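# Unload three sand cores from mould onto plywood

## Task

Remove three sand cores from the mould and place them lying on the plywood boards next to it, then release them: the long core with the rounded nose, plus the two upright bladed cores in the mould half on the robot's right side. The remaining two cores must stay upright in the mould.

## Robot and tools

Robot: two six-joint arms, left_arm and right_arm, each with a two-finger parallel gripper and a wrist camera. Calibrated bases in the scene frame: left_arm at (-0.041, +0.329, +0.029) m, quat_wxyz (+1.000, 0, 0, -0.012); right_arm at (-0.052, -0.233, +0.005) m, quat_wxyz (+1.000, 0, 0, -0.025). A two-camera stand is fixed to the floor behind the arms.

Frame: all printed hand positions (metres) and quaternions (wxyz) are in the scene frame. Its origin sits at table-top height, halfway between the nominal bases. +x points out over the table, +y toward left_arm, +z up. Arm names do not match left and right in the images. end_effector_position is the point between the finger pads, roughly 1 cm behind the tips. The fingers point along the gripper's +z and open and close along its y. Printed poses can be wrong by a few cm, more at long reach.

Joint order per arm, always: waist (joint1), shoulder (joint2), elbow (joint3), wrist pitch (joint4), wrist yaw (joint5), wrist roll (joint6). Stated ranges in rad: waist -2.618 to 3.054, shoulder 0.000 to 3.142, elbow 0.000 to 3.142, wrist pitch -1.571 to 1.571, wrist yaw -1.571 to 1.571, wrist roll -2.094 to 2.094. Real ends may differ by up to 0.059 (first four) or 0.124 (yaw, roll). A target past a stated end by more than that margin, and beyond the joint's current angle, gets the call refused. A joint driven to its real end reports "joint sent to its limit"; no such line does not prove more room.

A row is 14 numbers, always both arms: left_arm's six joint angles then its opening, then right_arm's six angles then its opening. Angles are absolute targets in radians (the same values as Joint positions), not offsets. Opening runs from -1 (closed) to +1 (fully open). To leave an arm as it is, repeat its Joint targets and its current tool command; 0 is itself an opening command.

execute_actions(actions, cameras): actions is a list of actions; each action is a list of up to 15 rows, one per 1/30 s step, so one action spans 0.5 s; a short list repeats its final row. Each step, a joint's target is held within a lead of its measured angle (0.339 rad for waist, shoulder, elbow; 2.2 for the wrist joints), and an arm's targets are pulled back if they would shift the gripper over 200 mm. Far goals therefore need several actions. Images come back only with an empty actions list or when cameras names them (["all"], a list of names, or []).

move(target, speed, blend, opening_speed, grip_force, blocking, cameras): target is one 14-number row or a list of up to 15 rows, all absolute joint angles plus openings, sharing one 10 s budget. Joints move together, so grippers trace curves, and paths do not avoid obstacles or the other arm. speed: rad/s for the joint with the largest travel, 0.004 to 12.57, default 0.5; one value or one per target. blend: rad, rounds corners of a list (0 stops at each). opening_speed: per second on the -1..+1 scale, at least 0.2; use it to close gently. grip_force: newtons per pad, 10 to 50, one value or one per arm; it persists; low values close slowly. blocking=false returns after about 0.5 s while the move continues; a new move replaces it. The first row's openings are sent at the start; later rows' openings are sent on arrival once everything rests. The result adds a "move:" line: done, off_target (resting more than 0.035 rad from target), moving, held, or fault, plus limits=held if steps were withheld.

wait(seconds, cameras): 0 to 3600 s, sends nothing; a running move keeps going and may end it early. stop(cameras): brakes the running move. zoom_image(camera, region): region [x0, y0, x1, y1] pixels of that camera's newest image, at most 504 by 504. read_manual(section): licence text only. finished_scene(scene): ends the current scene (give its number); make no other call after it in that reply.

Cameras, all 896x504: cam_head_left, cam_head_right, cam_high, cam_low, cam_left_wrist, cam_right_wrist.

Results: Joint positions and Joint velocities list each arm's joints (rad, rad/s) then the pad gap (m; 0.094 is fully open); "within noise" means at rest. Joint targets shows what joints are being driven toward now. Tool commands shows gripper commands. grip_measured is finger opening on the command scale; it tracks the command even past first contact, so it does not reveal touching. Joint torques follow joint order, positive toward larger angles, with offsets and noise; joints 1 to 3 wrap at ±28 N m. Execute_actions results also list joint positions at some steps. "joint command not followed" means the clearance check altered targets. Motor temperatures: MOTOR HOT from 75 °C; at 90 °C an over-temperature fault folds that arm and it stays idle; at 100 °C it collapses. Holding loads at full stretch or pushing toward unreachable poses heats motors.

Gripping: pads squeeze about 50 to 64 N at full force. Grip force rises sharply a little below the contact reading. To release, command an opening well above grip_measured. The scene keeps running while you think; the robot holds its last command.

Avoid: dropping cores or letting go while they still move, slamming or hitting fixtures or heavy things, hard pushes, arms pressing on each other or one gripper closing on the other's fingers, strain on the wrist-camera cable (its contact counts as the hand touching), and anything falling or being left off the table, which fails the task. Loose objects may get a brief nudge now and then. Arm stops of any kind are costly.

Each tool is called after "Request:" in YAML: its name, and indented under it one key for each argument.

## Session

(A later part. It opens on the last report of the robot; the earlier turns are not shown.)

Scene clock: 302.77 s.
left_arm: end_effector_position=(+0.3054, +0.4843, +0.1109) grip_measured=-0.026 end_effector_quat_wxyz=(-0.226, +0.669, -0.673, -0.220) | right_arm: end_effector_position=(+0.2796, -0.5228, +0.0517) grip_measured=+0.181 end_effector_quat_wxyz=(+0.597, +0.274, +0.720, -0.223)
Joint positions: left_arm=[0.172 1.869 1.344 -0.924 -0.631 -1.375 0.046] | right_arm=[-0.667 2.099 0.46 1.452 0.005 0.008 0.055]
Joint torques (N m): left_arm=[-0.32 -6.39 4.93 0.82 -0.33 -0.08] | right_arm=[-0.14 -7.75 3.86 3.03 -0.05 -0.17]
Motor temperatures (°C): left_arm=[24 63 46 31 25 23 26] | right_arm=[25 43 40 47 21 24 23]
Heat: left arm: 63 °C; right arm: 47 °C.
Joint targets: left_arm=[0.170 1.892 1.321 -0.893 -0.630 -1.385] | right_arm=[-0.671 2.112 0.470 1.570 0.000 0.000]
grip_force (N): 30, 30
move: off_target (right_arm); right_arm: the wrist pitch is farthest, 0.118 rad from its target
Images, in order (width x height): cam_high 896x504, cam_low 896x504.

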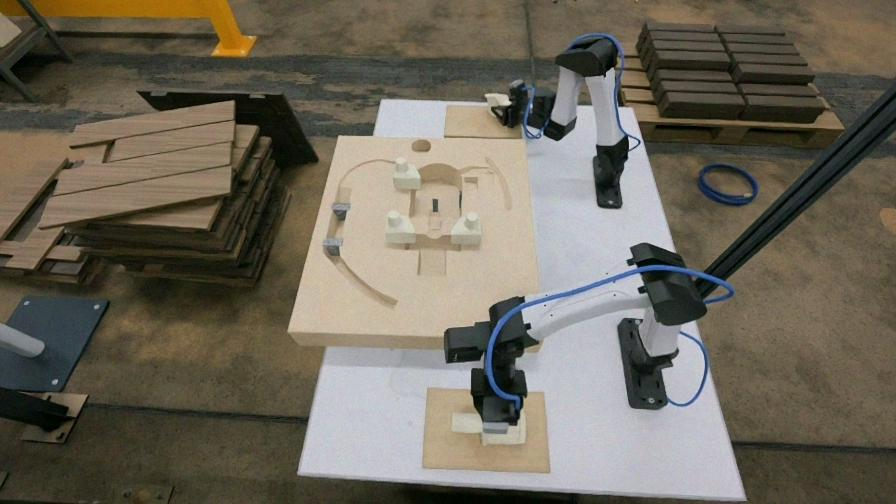

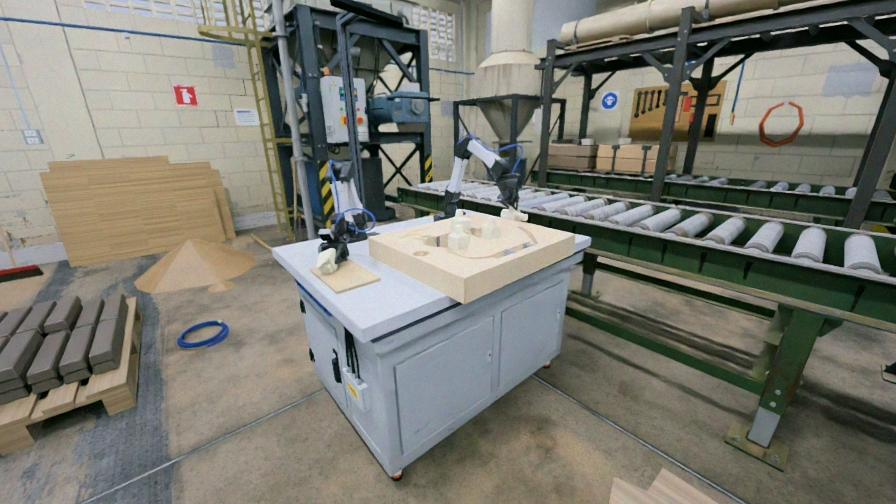

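Request:
move:
  target: [0.170,1.871,1.372,-0.965,-0.59,-1.385,-1, -0.671,2.16,0.475,1.61,0,0,-1]
  speed: 0.2
  cameras: ["cam_low","cam_high"]

Request:
zoom_image:
  camera: "cam_low"
  region: [300, 190, 450, 300]

Request:
zoom_image:
  camera: "cam_high"
  region: [440, 40, 620, 160]

Scene clock: 309.73 s.
left_arm: end_effector_position=(+0.3056, +0.4825, +0.1111) grip_measured=-0.026 end_effector_quat_wxyz=(-0.221, +0.670, -0.676, -0.216) | right_arm: end_effector_position=(+0.2821, -0.5249, +0.0500) grip_measured=+0.181 end_effector_quat_wxyz=(+0.598, +0.270, +0.720, -0.226)
Joint positions: left_arm=[0.172 1.869 1.351 -0.934 -0.618 -1.375 0.046] | right_arm=[-0.667 2.117 0.474 1.459 0.005 -0.002 0.055]
Joint torques (N m): left_arm=[-0.35 -8.24 8.96 0.19 -0.05 -0.08] | right_arm=[-0.16 -4.77 3.08 2.98 -0.08 -0.05]
Motor temperatures (°C): left_arm=[23 61 46 31 25 23 26] | right_arm=[25 42 39 50 21 24 23]
Heat: left arm: 61 °C; right arm: 50 °C.
Joint targets: left_arm=[0.170 1.871 1.372 -0.965 -0.590 -1.385] | right_arm=[-0.671 2.160 0.475 1.573 0.000 0.000]
joint sent to its limit (right arm) — the wrist pitch, upper limit.
grip_force (N): 30, 30
move: off_target (right_arm); right_arm: the wrist pitch is farthest, 0.151 rad from its target
Images, in order (width x height): cam_high 896x504, cam_low 896x504.

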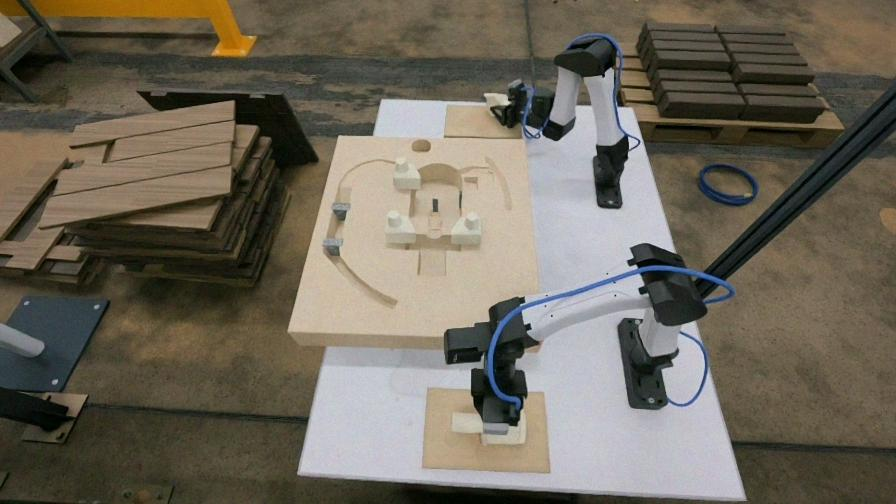

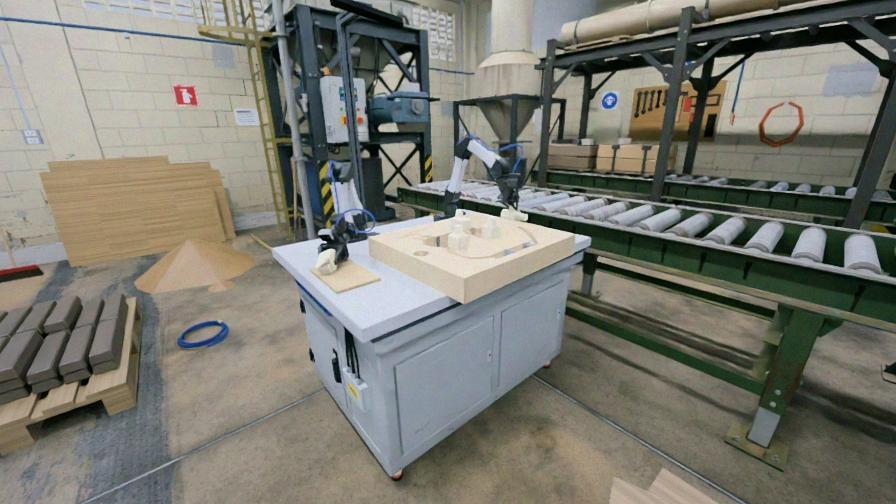

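Scaled by 3.360 from the camera's image (finer frame: 1280x720).

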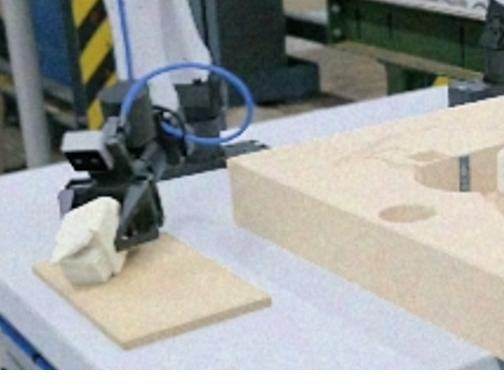

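Scaled by 2.800 from the camera's image (finer frame: 1280x720).

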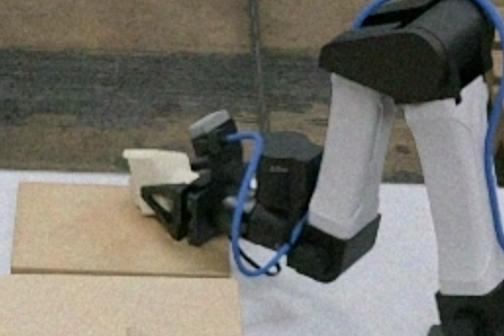

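Request:
move:
  target:
    - [0.170,1.871,1.372,-0.965,-0.59,-1.385,-0.026, -0.671,2.13,0.475,1.56,0,0,0.19]
    - [0.170,1.871,1.372,-0.965,-0.59,-1.385,0.7, -0.671,2.13,0.475,1.56,0,0,0.9]
  speed: 0.2
  opening_speed: 0.4
  cameras: ["cam_low","cam_high","cam_left_wrist","cam_right_wrist"]

Request:
zoom_image:
  camera: "cam_low"
  region: [300, 190, 450, 300]

Request:
zoom_image:
  camera: "cam_high"
  region: [440, 40, 620, 160]

Request:
zoom_image:
  camera: "cam_high"
  region: [400, 300, 620, 490]

Scene clock: 320.17 s.
left_arm: end_effector_position=(+0.3020, +0.4784, +0.1085) grip_measured=+0.699 end_effector_quat_wxyz=(-0.207, +0.669, -0.681, -0.213) | right_arm: end_effector_position=(+0.2815, -0.5245, +0.0481) grip_measured=+0.898 end_effector_quat_wxyz=(+0.595, +0.271, +0.722, -0.226)
Joint positions: left_arm=[0.171 1.869 1.351 -0.955 -0.597 -1.375 0.08] | right_arm=[-0.667 2.118 0.472 1.454 0.005 -0.002 0.089]
Joint torques (N m): left_arm=[-0.14 -8.2 8.94 0.38 -0.26 -0.08] | right_arm=[-0.12 -7.91 3.17 2.89 -0.08 -0.07]
Motor temperatures (°C): left_arm=[23 60 46 31 24 23 26] | right_arm=[25 42 39 53 21 24 23]
Heat: left arm: 60 °C; right arm: 53 °C.
Joint targets: left_arm=[0.170 1.871 1.372 -0.965 -0.590 -1.385] | right_arm=[-0.671 2.130 0.475 1.560 0.000 0.000]
grip_force (N): 30, 30
move: off_target (right_arm); target 2's new numbers were sent with right_arm's wrist pitch 0.101 rad from that target; right_arm: the wrist pitch is farthest, 0.106 rad from its target
Images, in order (width x height): cam_high 896x504, cam_low 896x504, cam_left_wrist 896x504, cam_right_wrist 896x504.

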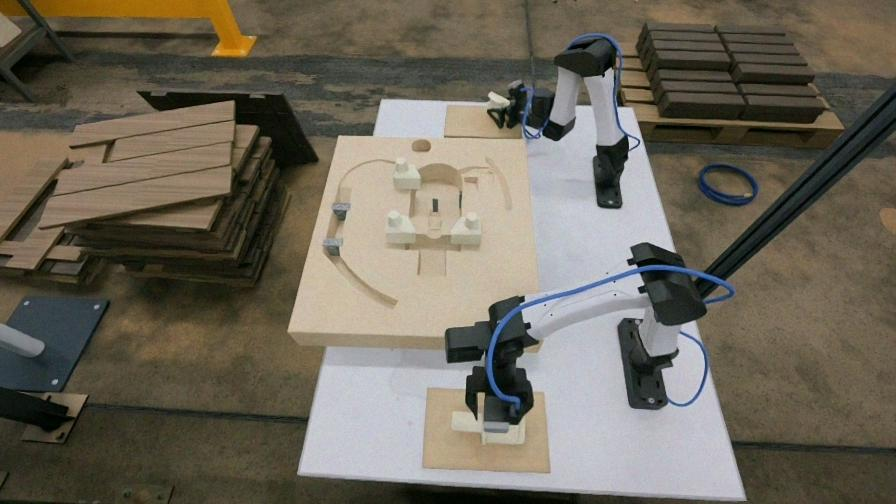

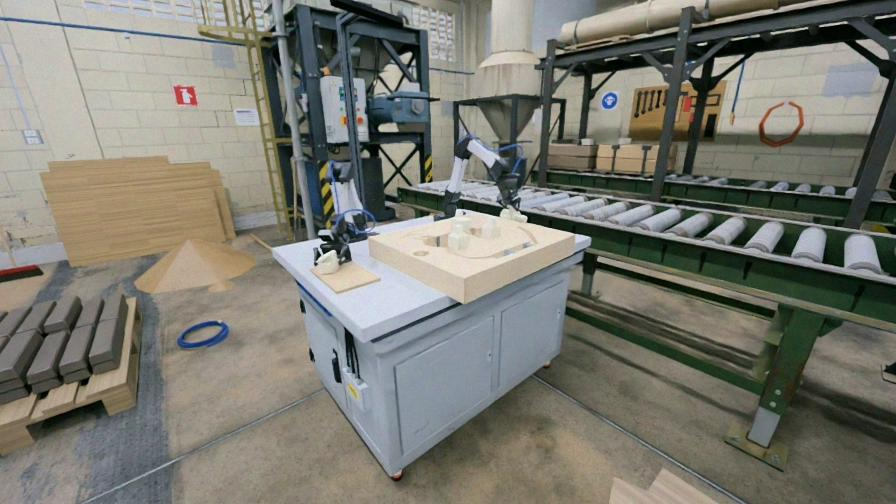

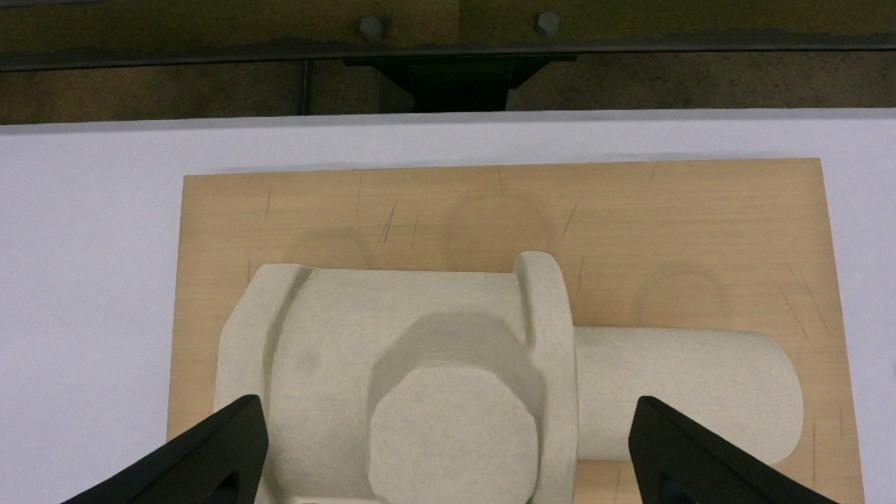

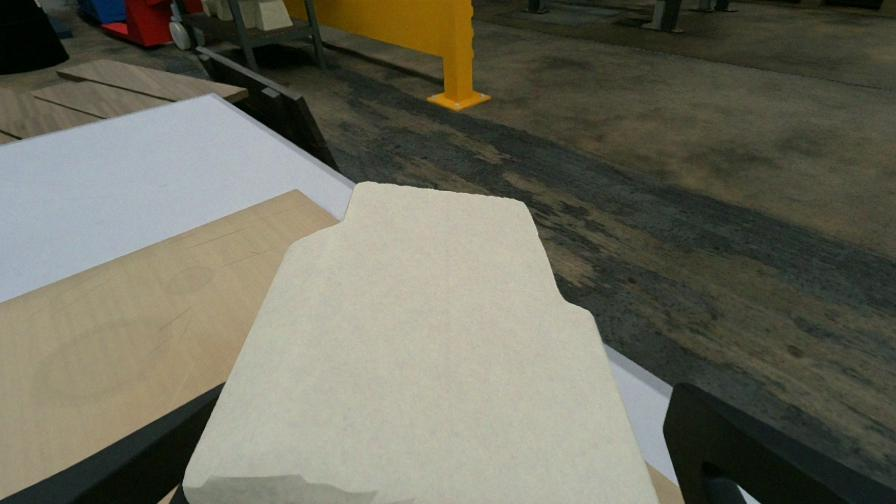

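Scaled by 3.360 from the camera's image (finer frame: 1280x720).

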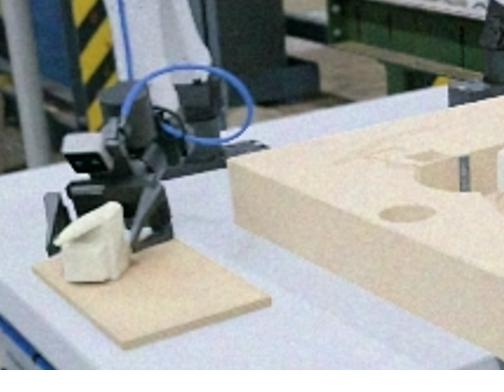

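Scaled by 2.800 from the camera's image (finer frame: 1280x720).

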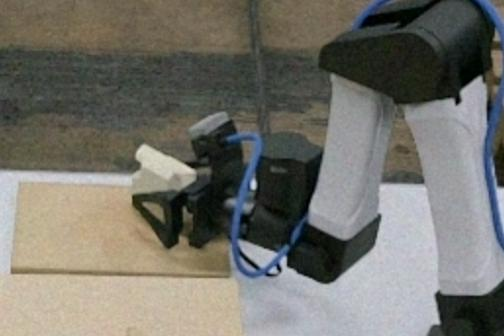

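Scaled by 2.291 from the camera's image (finer frame: 1280x720).

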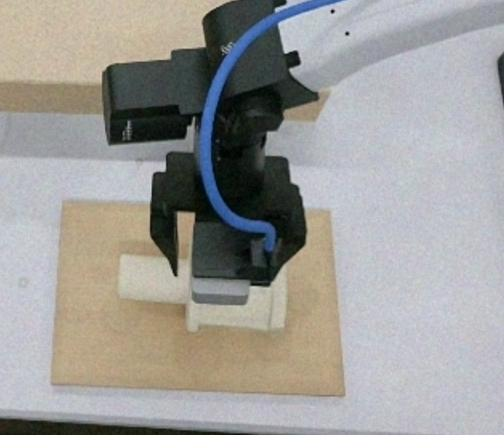

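Request:
move:
  target:
    - [0.170,1.871,1.372,-0.965,-0.59,-1.385,0.7, -0.671,1.865,0.475,1.32,0,0,1]
    - [0.170,1.839,1.595,-1.22,-0.6,-1.385,1, -0.671,1.634,0.522,0.912,0,0,1]
    - [0.170,1.6,1.5,-1.0,-0.3,-0.6,1, -0.46,1.966,2.0,-1.3,0,0.0,1]
    - [0.3,1.1,0.7,-0.44,0,0,1,0.205,2.163,2.227,-1.024,0,0.14,1]
  speed: [0.3,0.5,0.8,0.8]
  blend: 0.1
  cameras: ["all"]

Request:
zoom_image:
  camera: "cam_low"
  region: [300, 190, 450, 300]

Request:
zoom_image:
  camera: "cam_head_right"
  region: [540, 280, 660, 420]

Request:
zoom_image:
  camera: "cam_high"
  region: [440, 60, 560, 160]

Scene clock: 346.30 s.
left_arm: end_effector_position=(+0.2633, +0.4156, +0.1547) grip_measured=+0.999 end_effector_quat_wxyz=(+0.351, -0.135, +0.925, +0.052) | right_arm: end_effector_position=(+0.4829, -0.1482, +0.2103) grip_measured=+0.998 end_effector_quat_wxyz=(+0.289, -0.015, +0.956, +0.040)
Joint positions: left_arm=[0.295 1.111 0.718 -0.453 -0.013 -0.014 0.094] | right_arm=[0.209 2.139 2.202 -1.042 0.003 0.127 0.094]
Joint torques (N m): left_arm=[0.4 -3.96 6.6 1.7 0.2 0.15] | right_arm=[-0.05 -11.29 8.36 1.47 -0.05 0.08]
Motor temperatures (°C): left_arm=[23 58 46 30 24 22 26] | right_arm=[25 42 39 52 21 24 22]
Heat: left arm: 58 °C; right arm: 52 °C.
Joint targets: left_arm=[0.300 1.100 0.700 -0.440 0.000 0.000] | right_arm=[0.205 2.163 2.227 -1.024 0.000 0.140]
grip_force (N): 30, 30
move: done; blend cut to 0 rad at target 2

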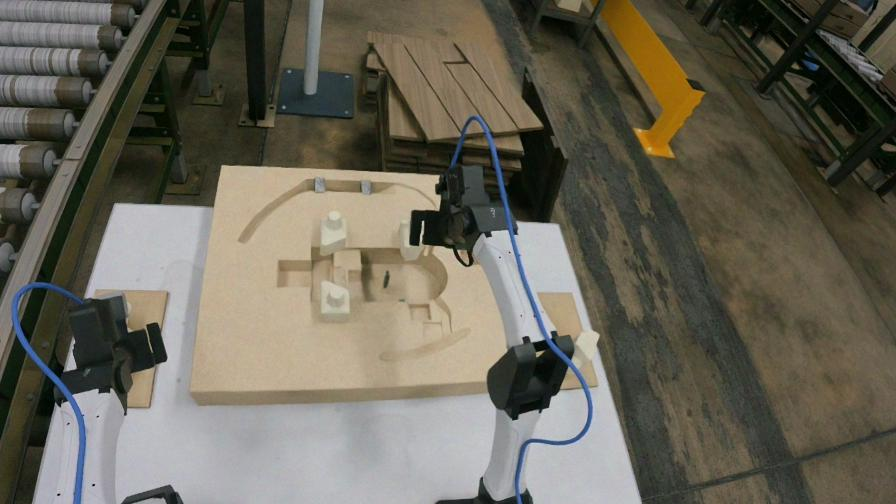

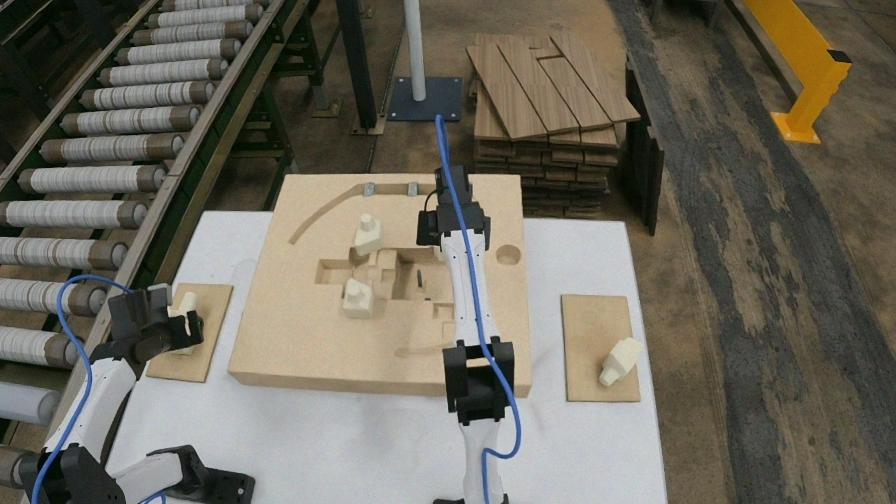

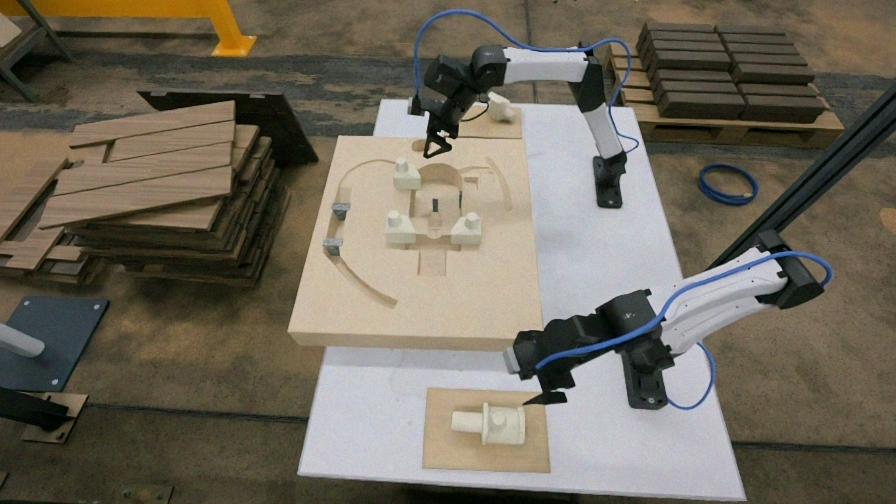

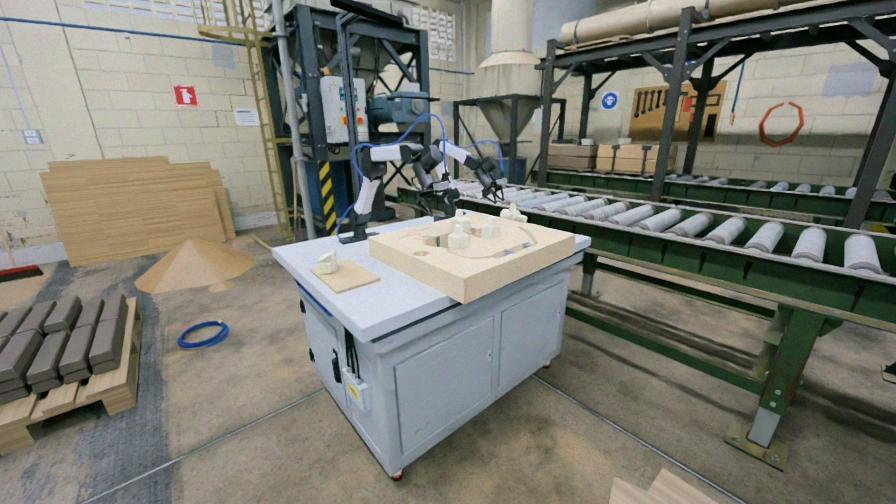

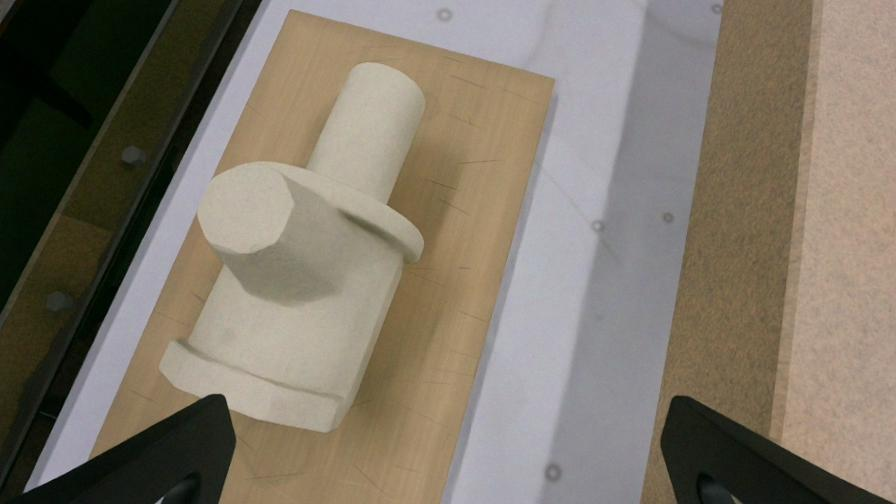

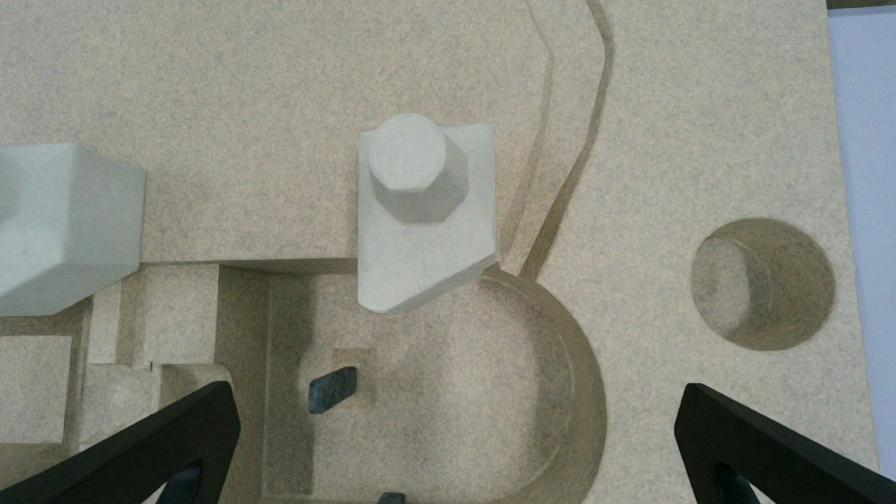

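Scaled by 3.360 from the camera's image (finer frame: 1280x720).

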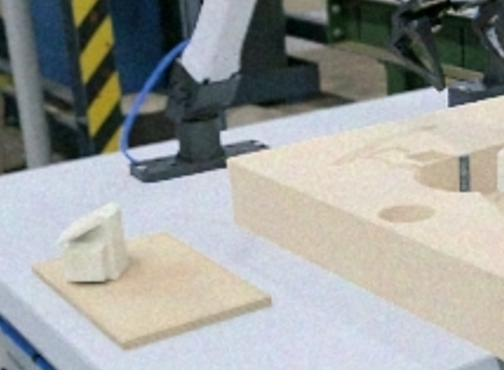

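Scaled by 3.600 from the camera's image (finer frame: 1280x720).

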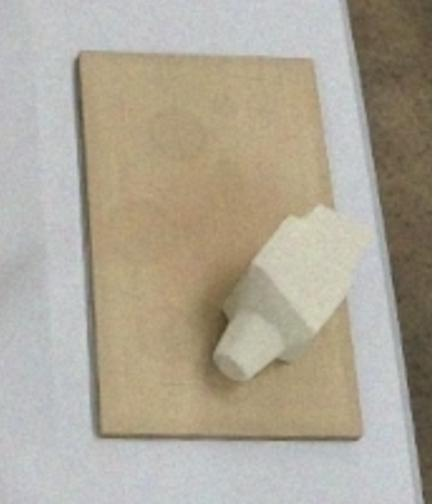

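Scaled by 4.200 from the camera's image (finer frame: 1280x720).

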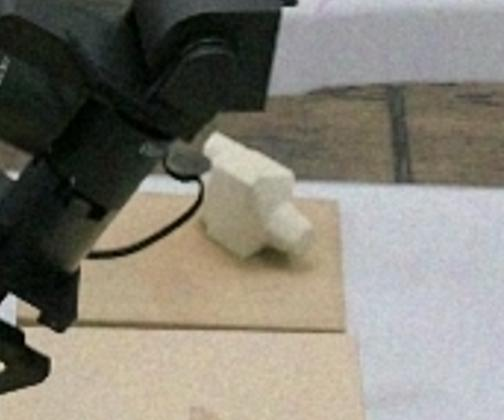

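Request:
move:
  target:
    - [0.3,1.1,0.7,-0.44,0,0,1,0.220,2.411,2.491,-0.918,0,0.14,1]
    - [0.3,1.1,0.7,-0.44,0,0,1,0.220,2.34,2.076,-0.574,0,0.14,1]
  speed: 0.4
  blend: 0.03
  cameras: ["cam_right_wrist","cam_high"]

Scene clock: 358.43 s.
left_arm: end_effector_position=(+0.2634, +0.4156, +0.1548) grip_measured=+0.999 end_effector_quat_wxyz=(+0.351, -0.135, +0.925, +0.051) | right_arm: end_effector_position=(+0.5571, -0.1312, +0.0937) grip_measured=+0.998 end_effector_quat_wxyz=(+0.326, -0.018, +0.944, +0.047)
Joint positions: left_arm=[0.295 1.111 0.718 -0.452 -0.012 -0.013 0.094] | right_arm=[0.217 2.379 2.086 -0.606 0.002 0.127 0.094]
Joint torques (N m): left_arm=[0.43 -3.93 6.61 1.73 0.2 0.15] | right_arm=[0.61 -20.14 6.09 1.76 -0.02 0.06]
Heat: left arm: 54 °C; right arm: 48 °C.
Joint targets: left_arm=[0.300 1.100 0.700 -0.440 0.000 0.000] | right_arm=[0.220 2.340 2.076 -0.574 0.000 0.140]
grip_force (N): 30, 30
move: off_target (right_arm); right_arm: the shoulder is farthest, 0.039 rad from its target
Images, in order (width x height): cam_high 896x504, cam_right_wrist 896x504.

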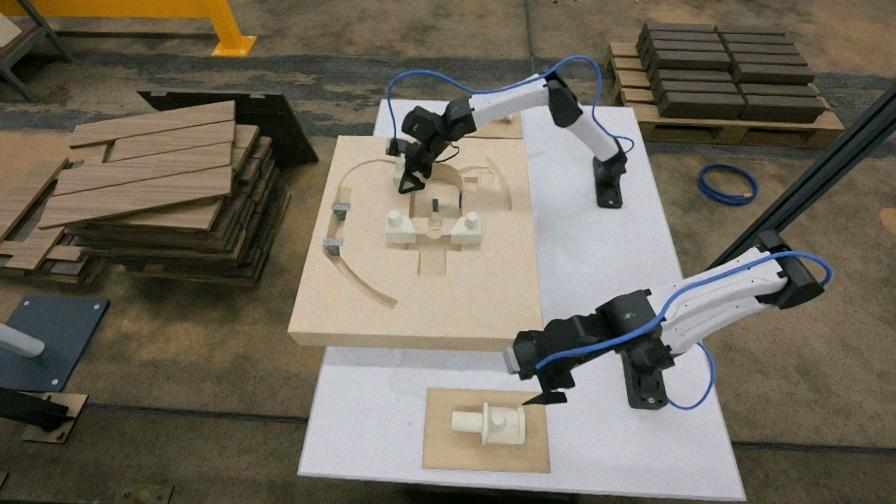

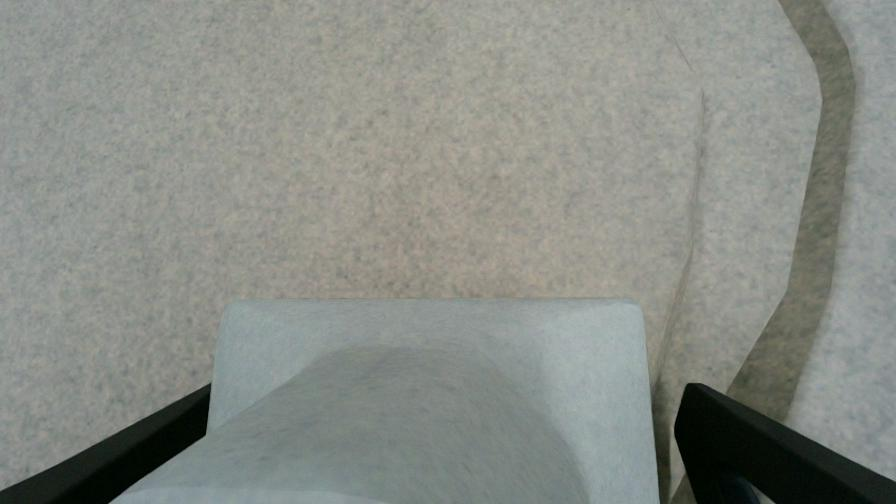

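Request:
move:
  target:
    - [0.3,1.1,0.7,-0.44,0,0,1,0.228,2.342,2.151,-0.647,0,0.14,1]
    - [0.3,1.1,0.7,-0.44,0,0,1,0.228,2.342,2.151,-0.647,0,0.14,-1]
  speed: 0.4
  cameras: ["cam_right_wrist"]

Scene clock: 366.10 s.
left_arm: end_effector_position=(+0.2634, +0.4156, +0.1548) grip_measured=+0.999 end_effector_quat_wxyz=(+0.351, -0.135, +0.925, +0.051) | right_arm: end_effector_position=(+0.5589, -0.1273, +0.1058) grip_measured=+0.217 end_effector_quat_wxyz=(+0.331, -0.021, +0.942, +0.049)
Joint positions: left_arm=[0.295 1.111 0.718 -0.452 -0.012 -0.013 0.094] | right_arm=[0.223 2.379 2.128 -0.637 0.003 0.127 0.057]
Joint torques (N m): left_arm=[0.47 -3.97 6.68 1.72 0.2 0.15] | right_arm=[0.92 -20.04 8.62 1.33 -0.05 0.04]
Motor temperatures (°C): left_arm=[23 52 45 34 24 22 25] | right_arm=[25 46 41 47 21 24 22]
Heat: left arm: 52 °C; right arm: 47 °C.
Joint targets: left_arm=[0.300 1.100 0.700 -0.440 0.000 0.000] | right_arm=[0.228 2.342 2.151 -0.647 0.000 0.140]
grip_force (N): 30, 30
move: off_target (right_arm); target 2's new numbers were sent with right_arm's shoulder 0.037 rad from that target; right_arm: the shoulder is farthest, 0.037 rad from its target

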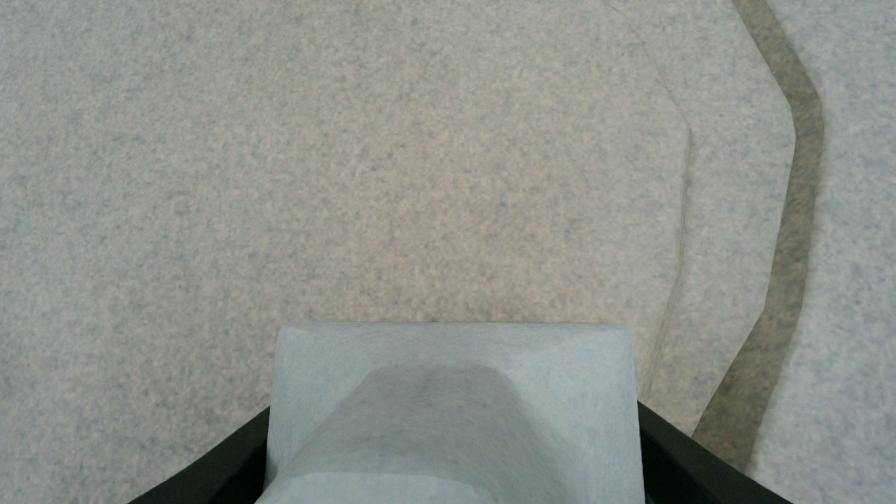

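Request:
move:
  target:
    - [0.3,1.1,0.7,-0.44,0,0,1,0.226,2.369,2.335,-0.803,0,0.14,-1]
    - [0.3,1.1,0.7,-0.44,0,0,1,0.226,2.411,2.491,-0.918,0,0.14,-1]
    - [0.3,1.1,0.7,-0.44,0,0,1,0.226,2.127,2.092,-0.803,0,0.14,-1]
    - [0.3,1.1,0.7,-0.44,0,0,1,0.1,1.916,1.901,-0.823,0,0.14,-1]
    - [0.3,1.1,0.7,-0.44,0,0,1,-0.405,1.916,1.901,-0.823,0,0.25,-1]
    - [0.3,1.1,0.7,-0.44,0,0,1,-0.405,1.752,0.709,0.94,0,0.25,-1]
  speed: [0.3,0.3,0.4,0.6,0.8,0.8]
  blend: 0.05
  cameras: ["all"]

Request:
zoom_image:
  camera: "cam_low"
  region: [300, 190, 450, 300]

Request:
zoom_image:
  camera: "cam_high"
  region: [440, 40, 620, 160]

Scene clock: 399.93 s.
left_arm: end_effector_position=(+0.2634, +0.4156, +0.1548) grip_measured=+0.999 end_effector_quat_wxyz=(+0.351, -0.135, +0.925, +0.051) | right_arm: end_effector_position=(+0.3827, -0.4487, +0.1216) grip_measured=+0.175 end_effector_quat_wxyz=(+0.606, +0.272, +0.744, -0.070)
Joint positions: left_arm=[0.295 1.111 0.718 -0.452 -0.012 -0.013 0.094] | right_arm=[-0.408 1.8 0.702 0.841 0.008 0.236 0.055]
Joint torques (N m): left_arm=[0.49 -3.92 6.63 1.72 0.2 0.12] | right_arm=[0.49 -14.01 6.22 2.81 -0.11 0.04]
Motor temperatures (°C): left_arm=[23 47 43 36 23 22 25] | right_arm=[25 57 44 45 21 24 23]
Heat: left arm: 47 °C; right arm: 57 °C.
Joint targets: left_arm=[0.300 1.100 0.700 -0.440 0.000 0.000] | right_arm=[-0.405 1.752 0.709 0.940 0.000 0.250]
grip_force (N): 30, 30
move: off_target (right_arm); right_arm: the wrist pitch is farthest, 0.099 rad from its target

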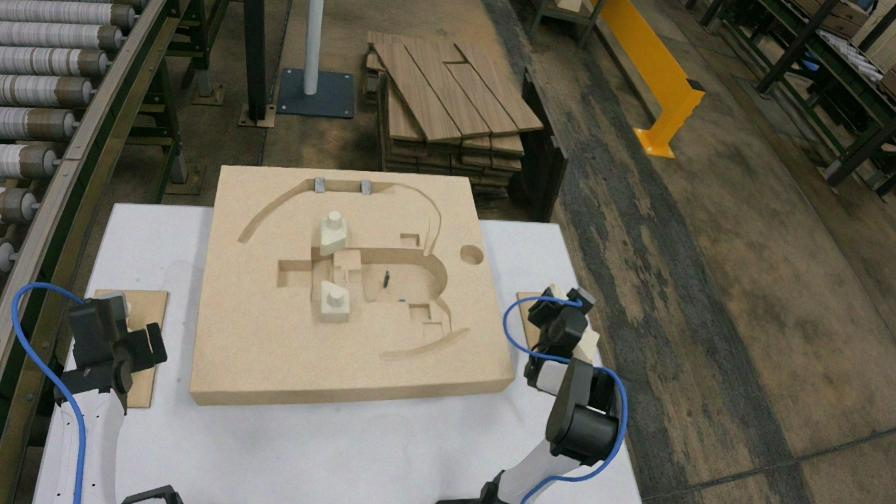

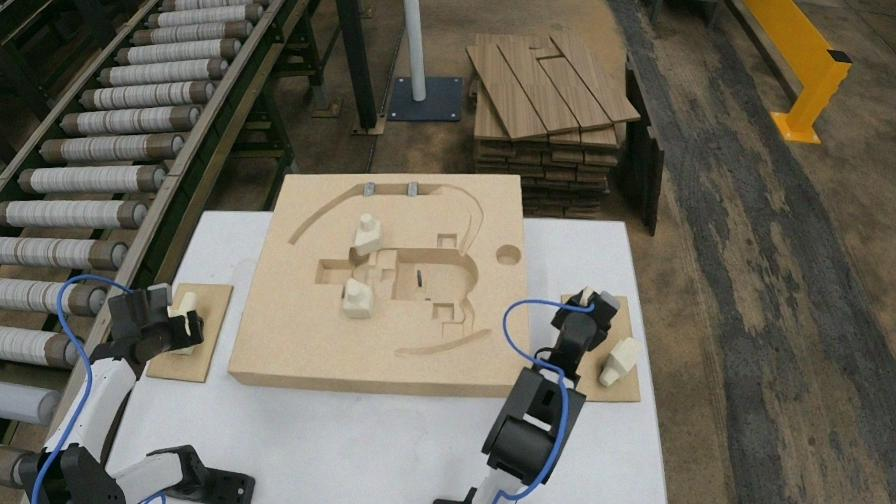

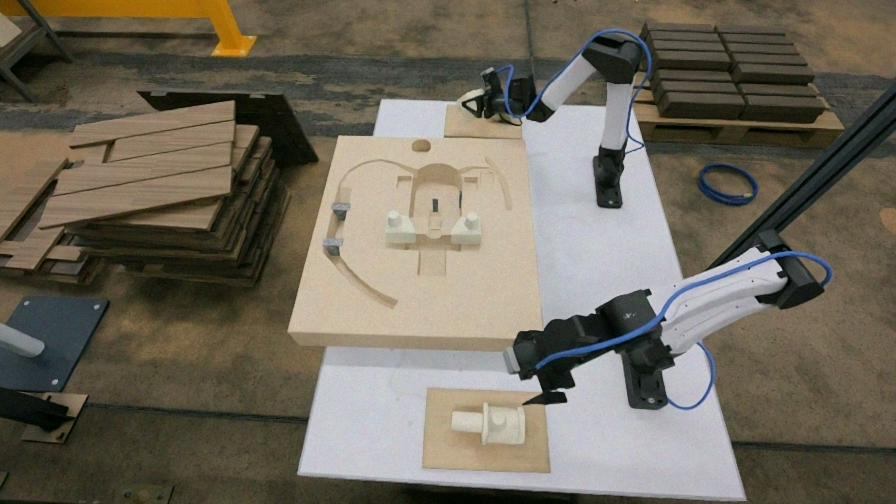

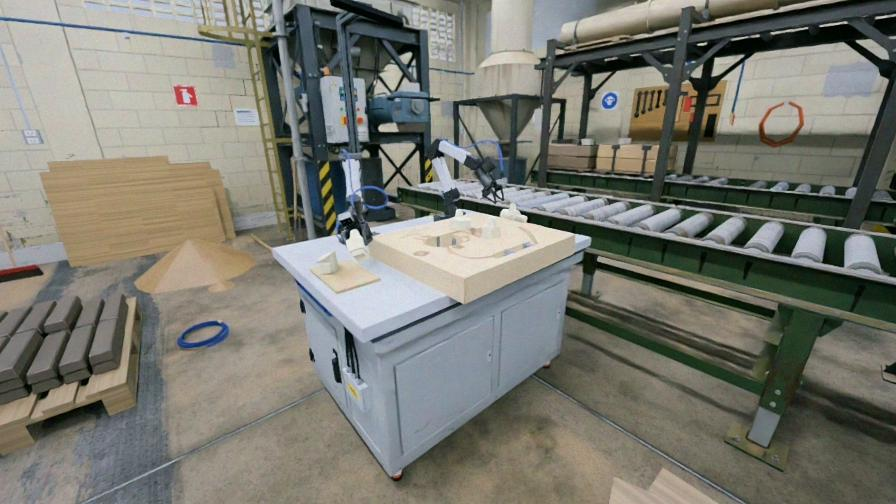

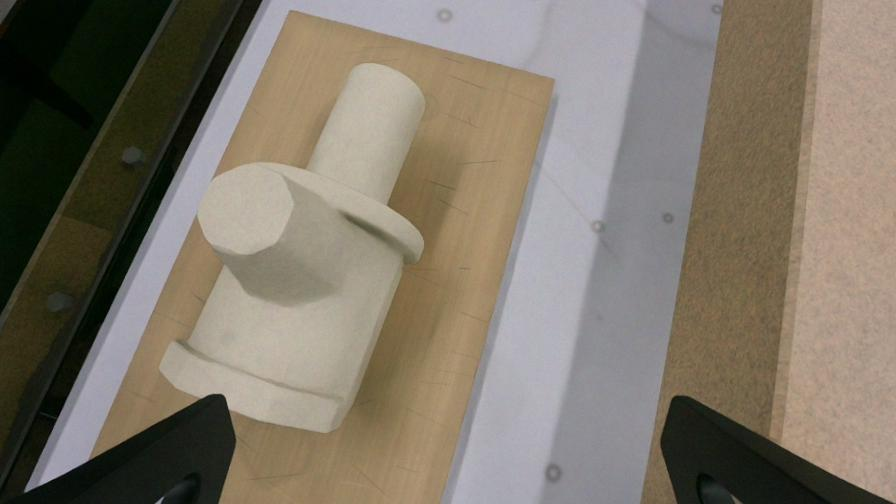

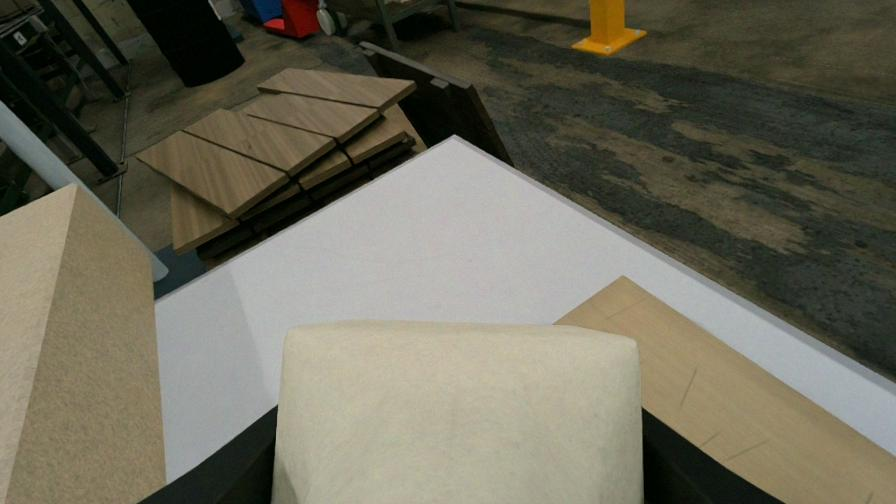

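Scaled by 3.360 from the camera's image (finer frame: 1280x720).

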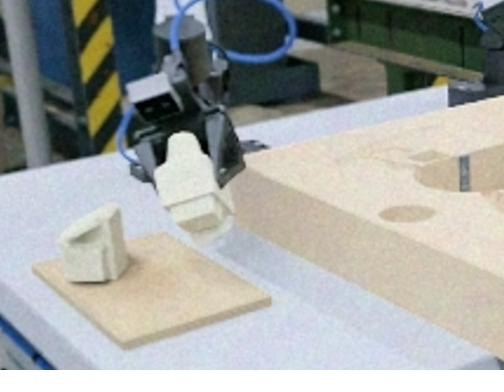

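Scaled by 2.800 from the camera's image (finer frame: 1280x720).

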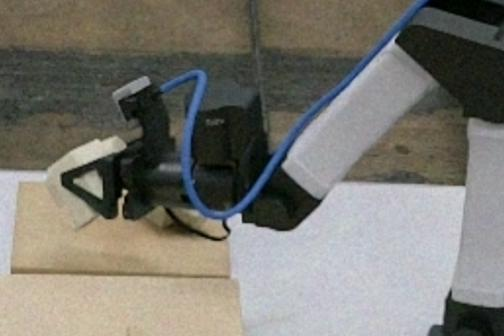

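Request:
move:
  target: [0.3,1.1,0.7,-0.44,0,0,1,-0.405,1.9886,0.575,1.32,0,0.25,-1]
  speed: 0.3
  cameras: ["cam_low","cam_high","cam_head_right"]

Request:
zoom_image:
  camera: "cam_low"
  region: [300, 190, 450, 300]

Request:
zoom_image:
  camera: "cam_high"
  region: [440, 40, 620, 160]

Request:
zoom_image:
  camera: "cam_head_right"
  region: [540, 280, 660, 420]

Scene clock: 408.33 s.
left_arm: end_effector_position=(+0.2634, +0.4156, +0.1548) grip_measured=+0.999 end_effector_quat_wxyz=(+0.351, -0.135, +0.925, +0.051) | right_arm: end_effector_position=(+0.3670, -0.4410, +0.0808) grip_measured=+0.175 end_effector_quat_wxyz=(+0.632, +0.265, +0.724, -0.073)
Joint positions: left_arm=[0.295 1.111 0.718 -0.452 -0.012 -0.013 0.094] | right_arm=[-0.408 1.984 0.571 1.223 0.008 0.236 0.055]
Joint torques (N m): left_arm=[0.38 -3.93 6.68 1.74 0.21 0.14] | right_arm=[0.55 -8.7 4.52 2.86 -0.09 0.06]
Motor temperatures (°C): left_arm=[23 47 43 36 23 22 25] | right_arm=[25 56 43 48 21 24 23]
Heat: left arm: 47 °C; right arm: 56 °C.
Joint targets: left_arm=[0.300 1.100 0.700 -0.440 0.000 0.000] | right_arm=[-0.405 1.989 0.575 1.320 0.000 0.250]
grip_force (N): 30, 30
move: off_target (right_arm); right_arm: the wrist pitch is farthest, 0.097 rad from its target
Images, in order (width x height): cam_head_right 896x504, cam_high 896x504, cam_low 896x504.

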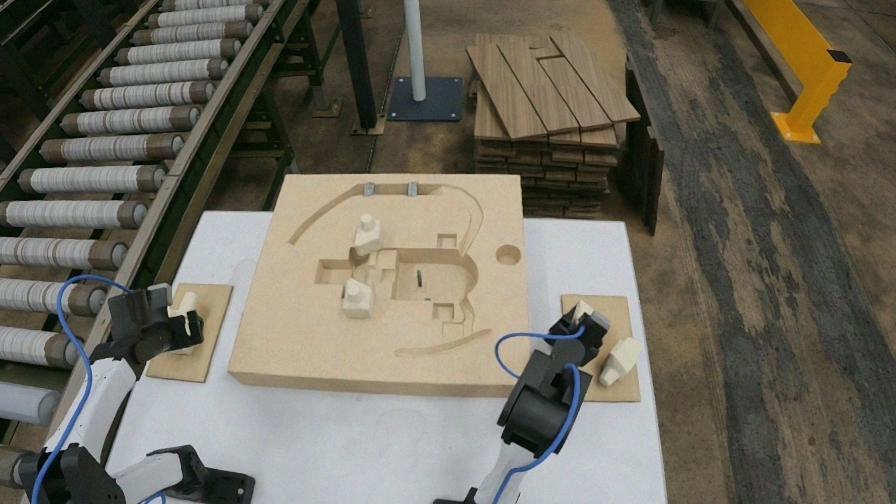

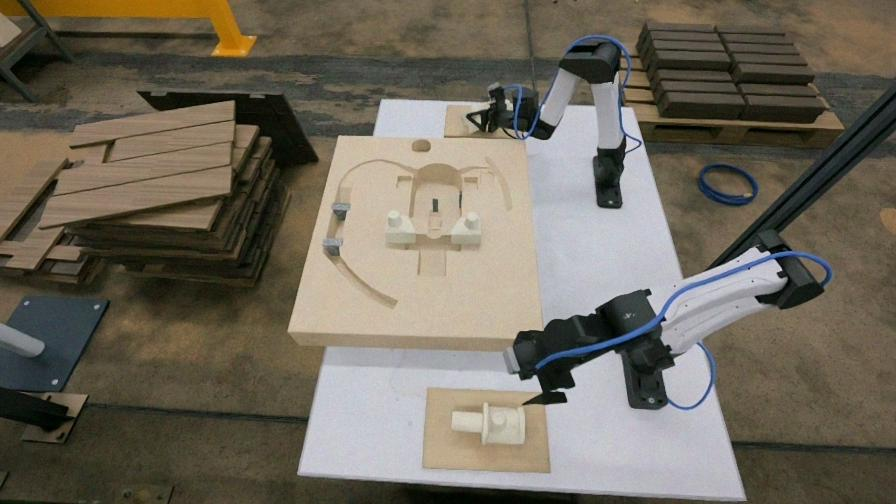

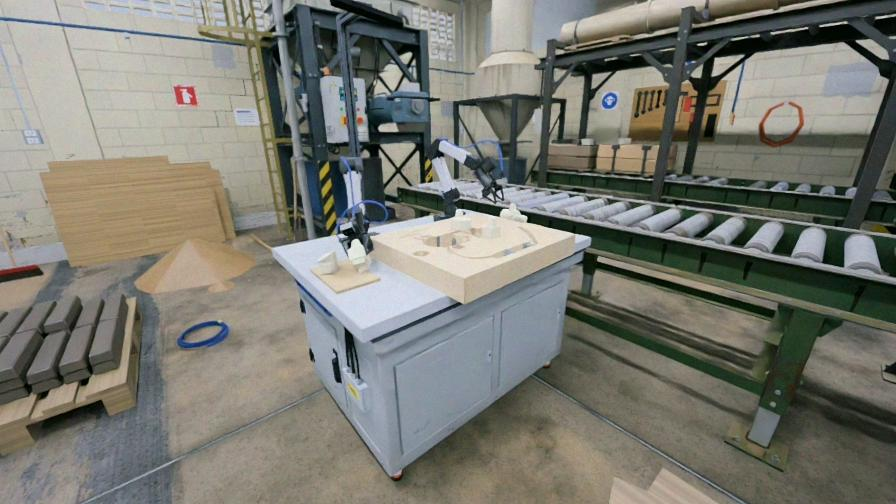

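Scaled by 3.360 from the camera's image (finer frame: 1280x720).

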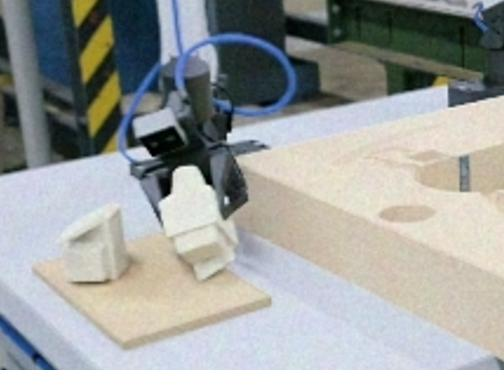

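Scaled by 2.800 from the camera's image (finer frame: 1280x720).

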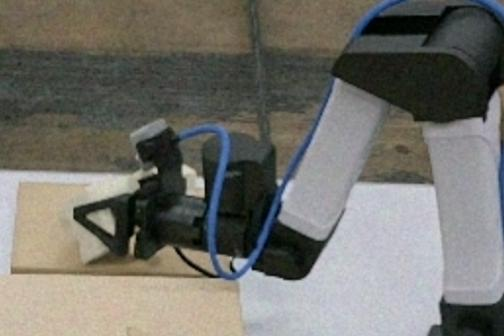

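Scaled by 3.600 from the camera's image (finer frame: 1280x720).

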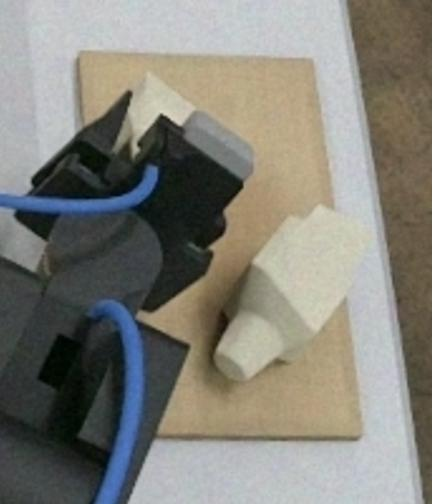

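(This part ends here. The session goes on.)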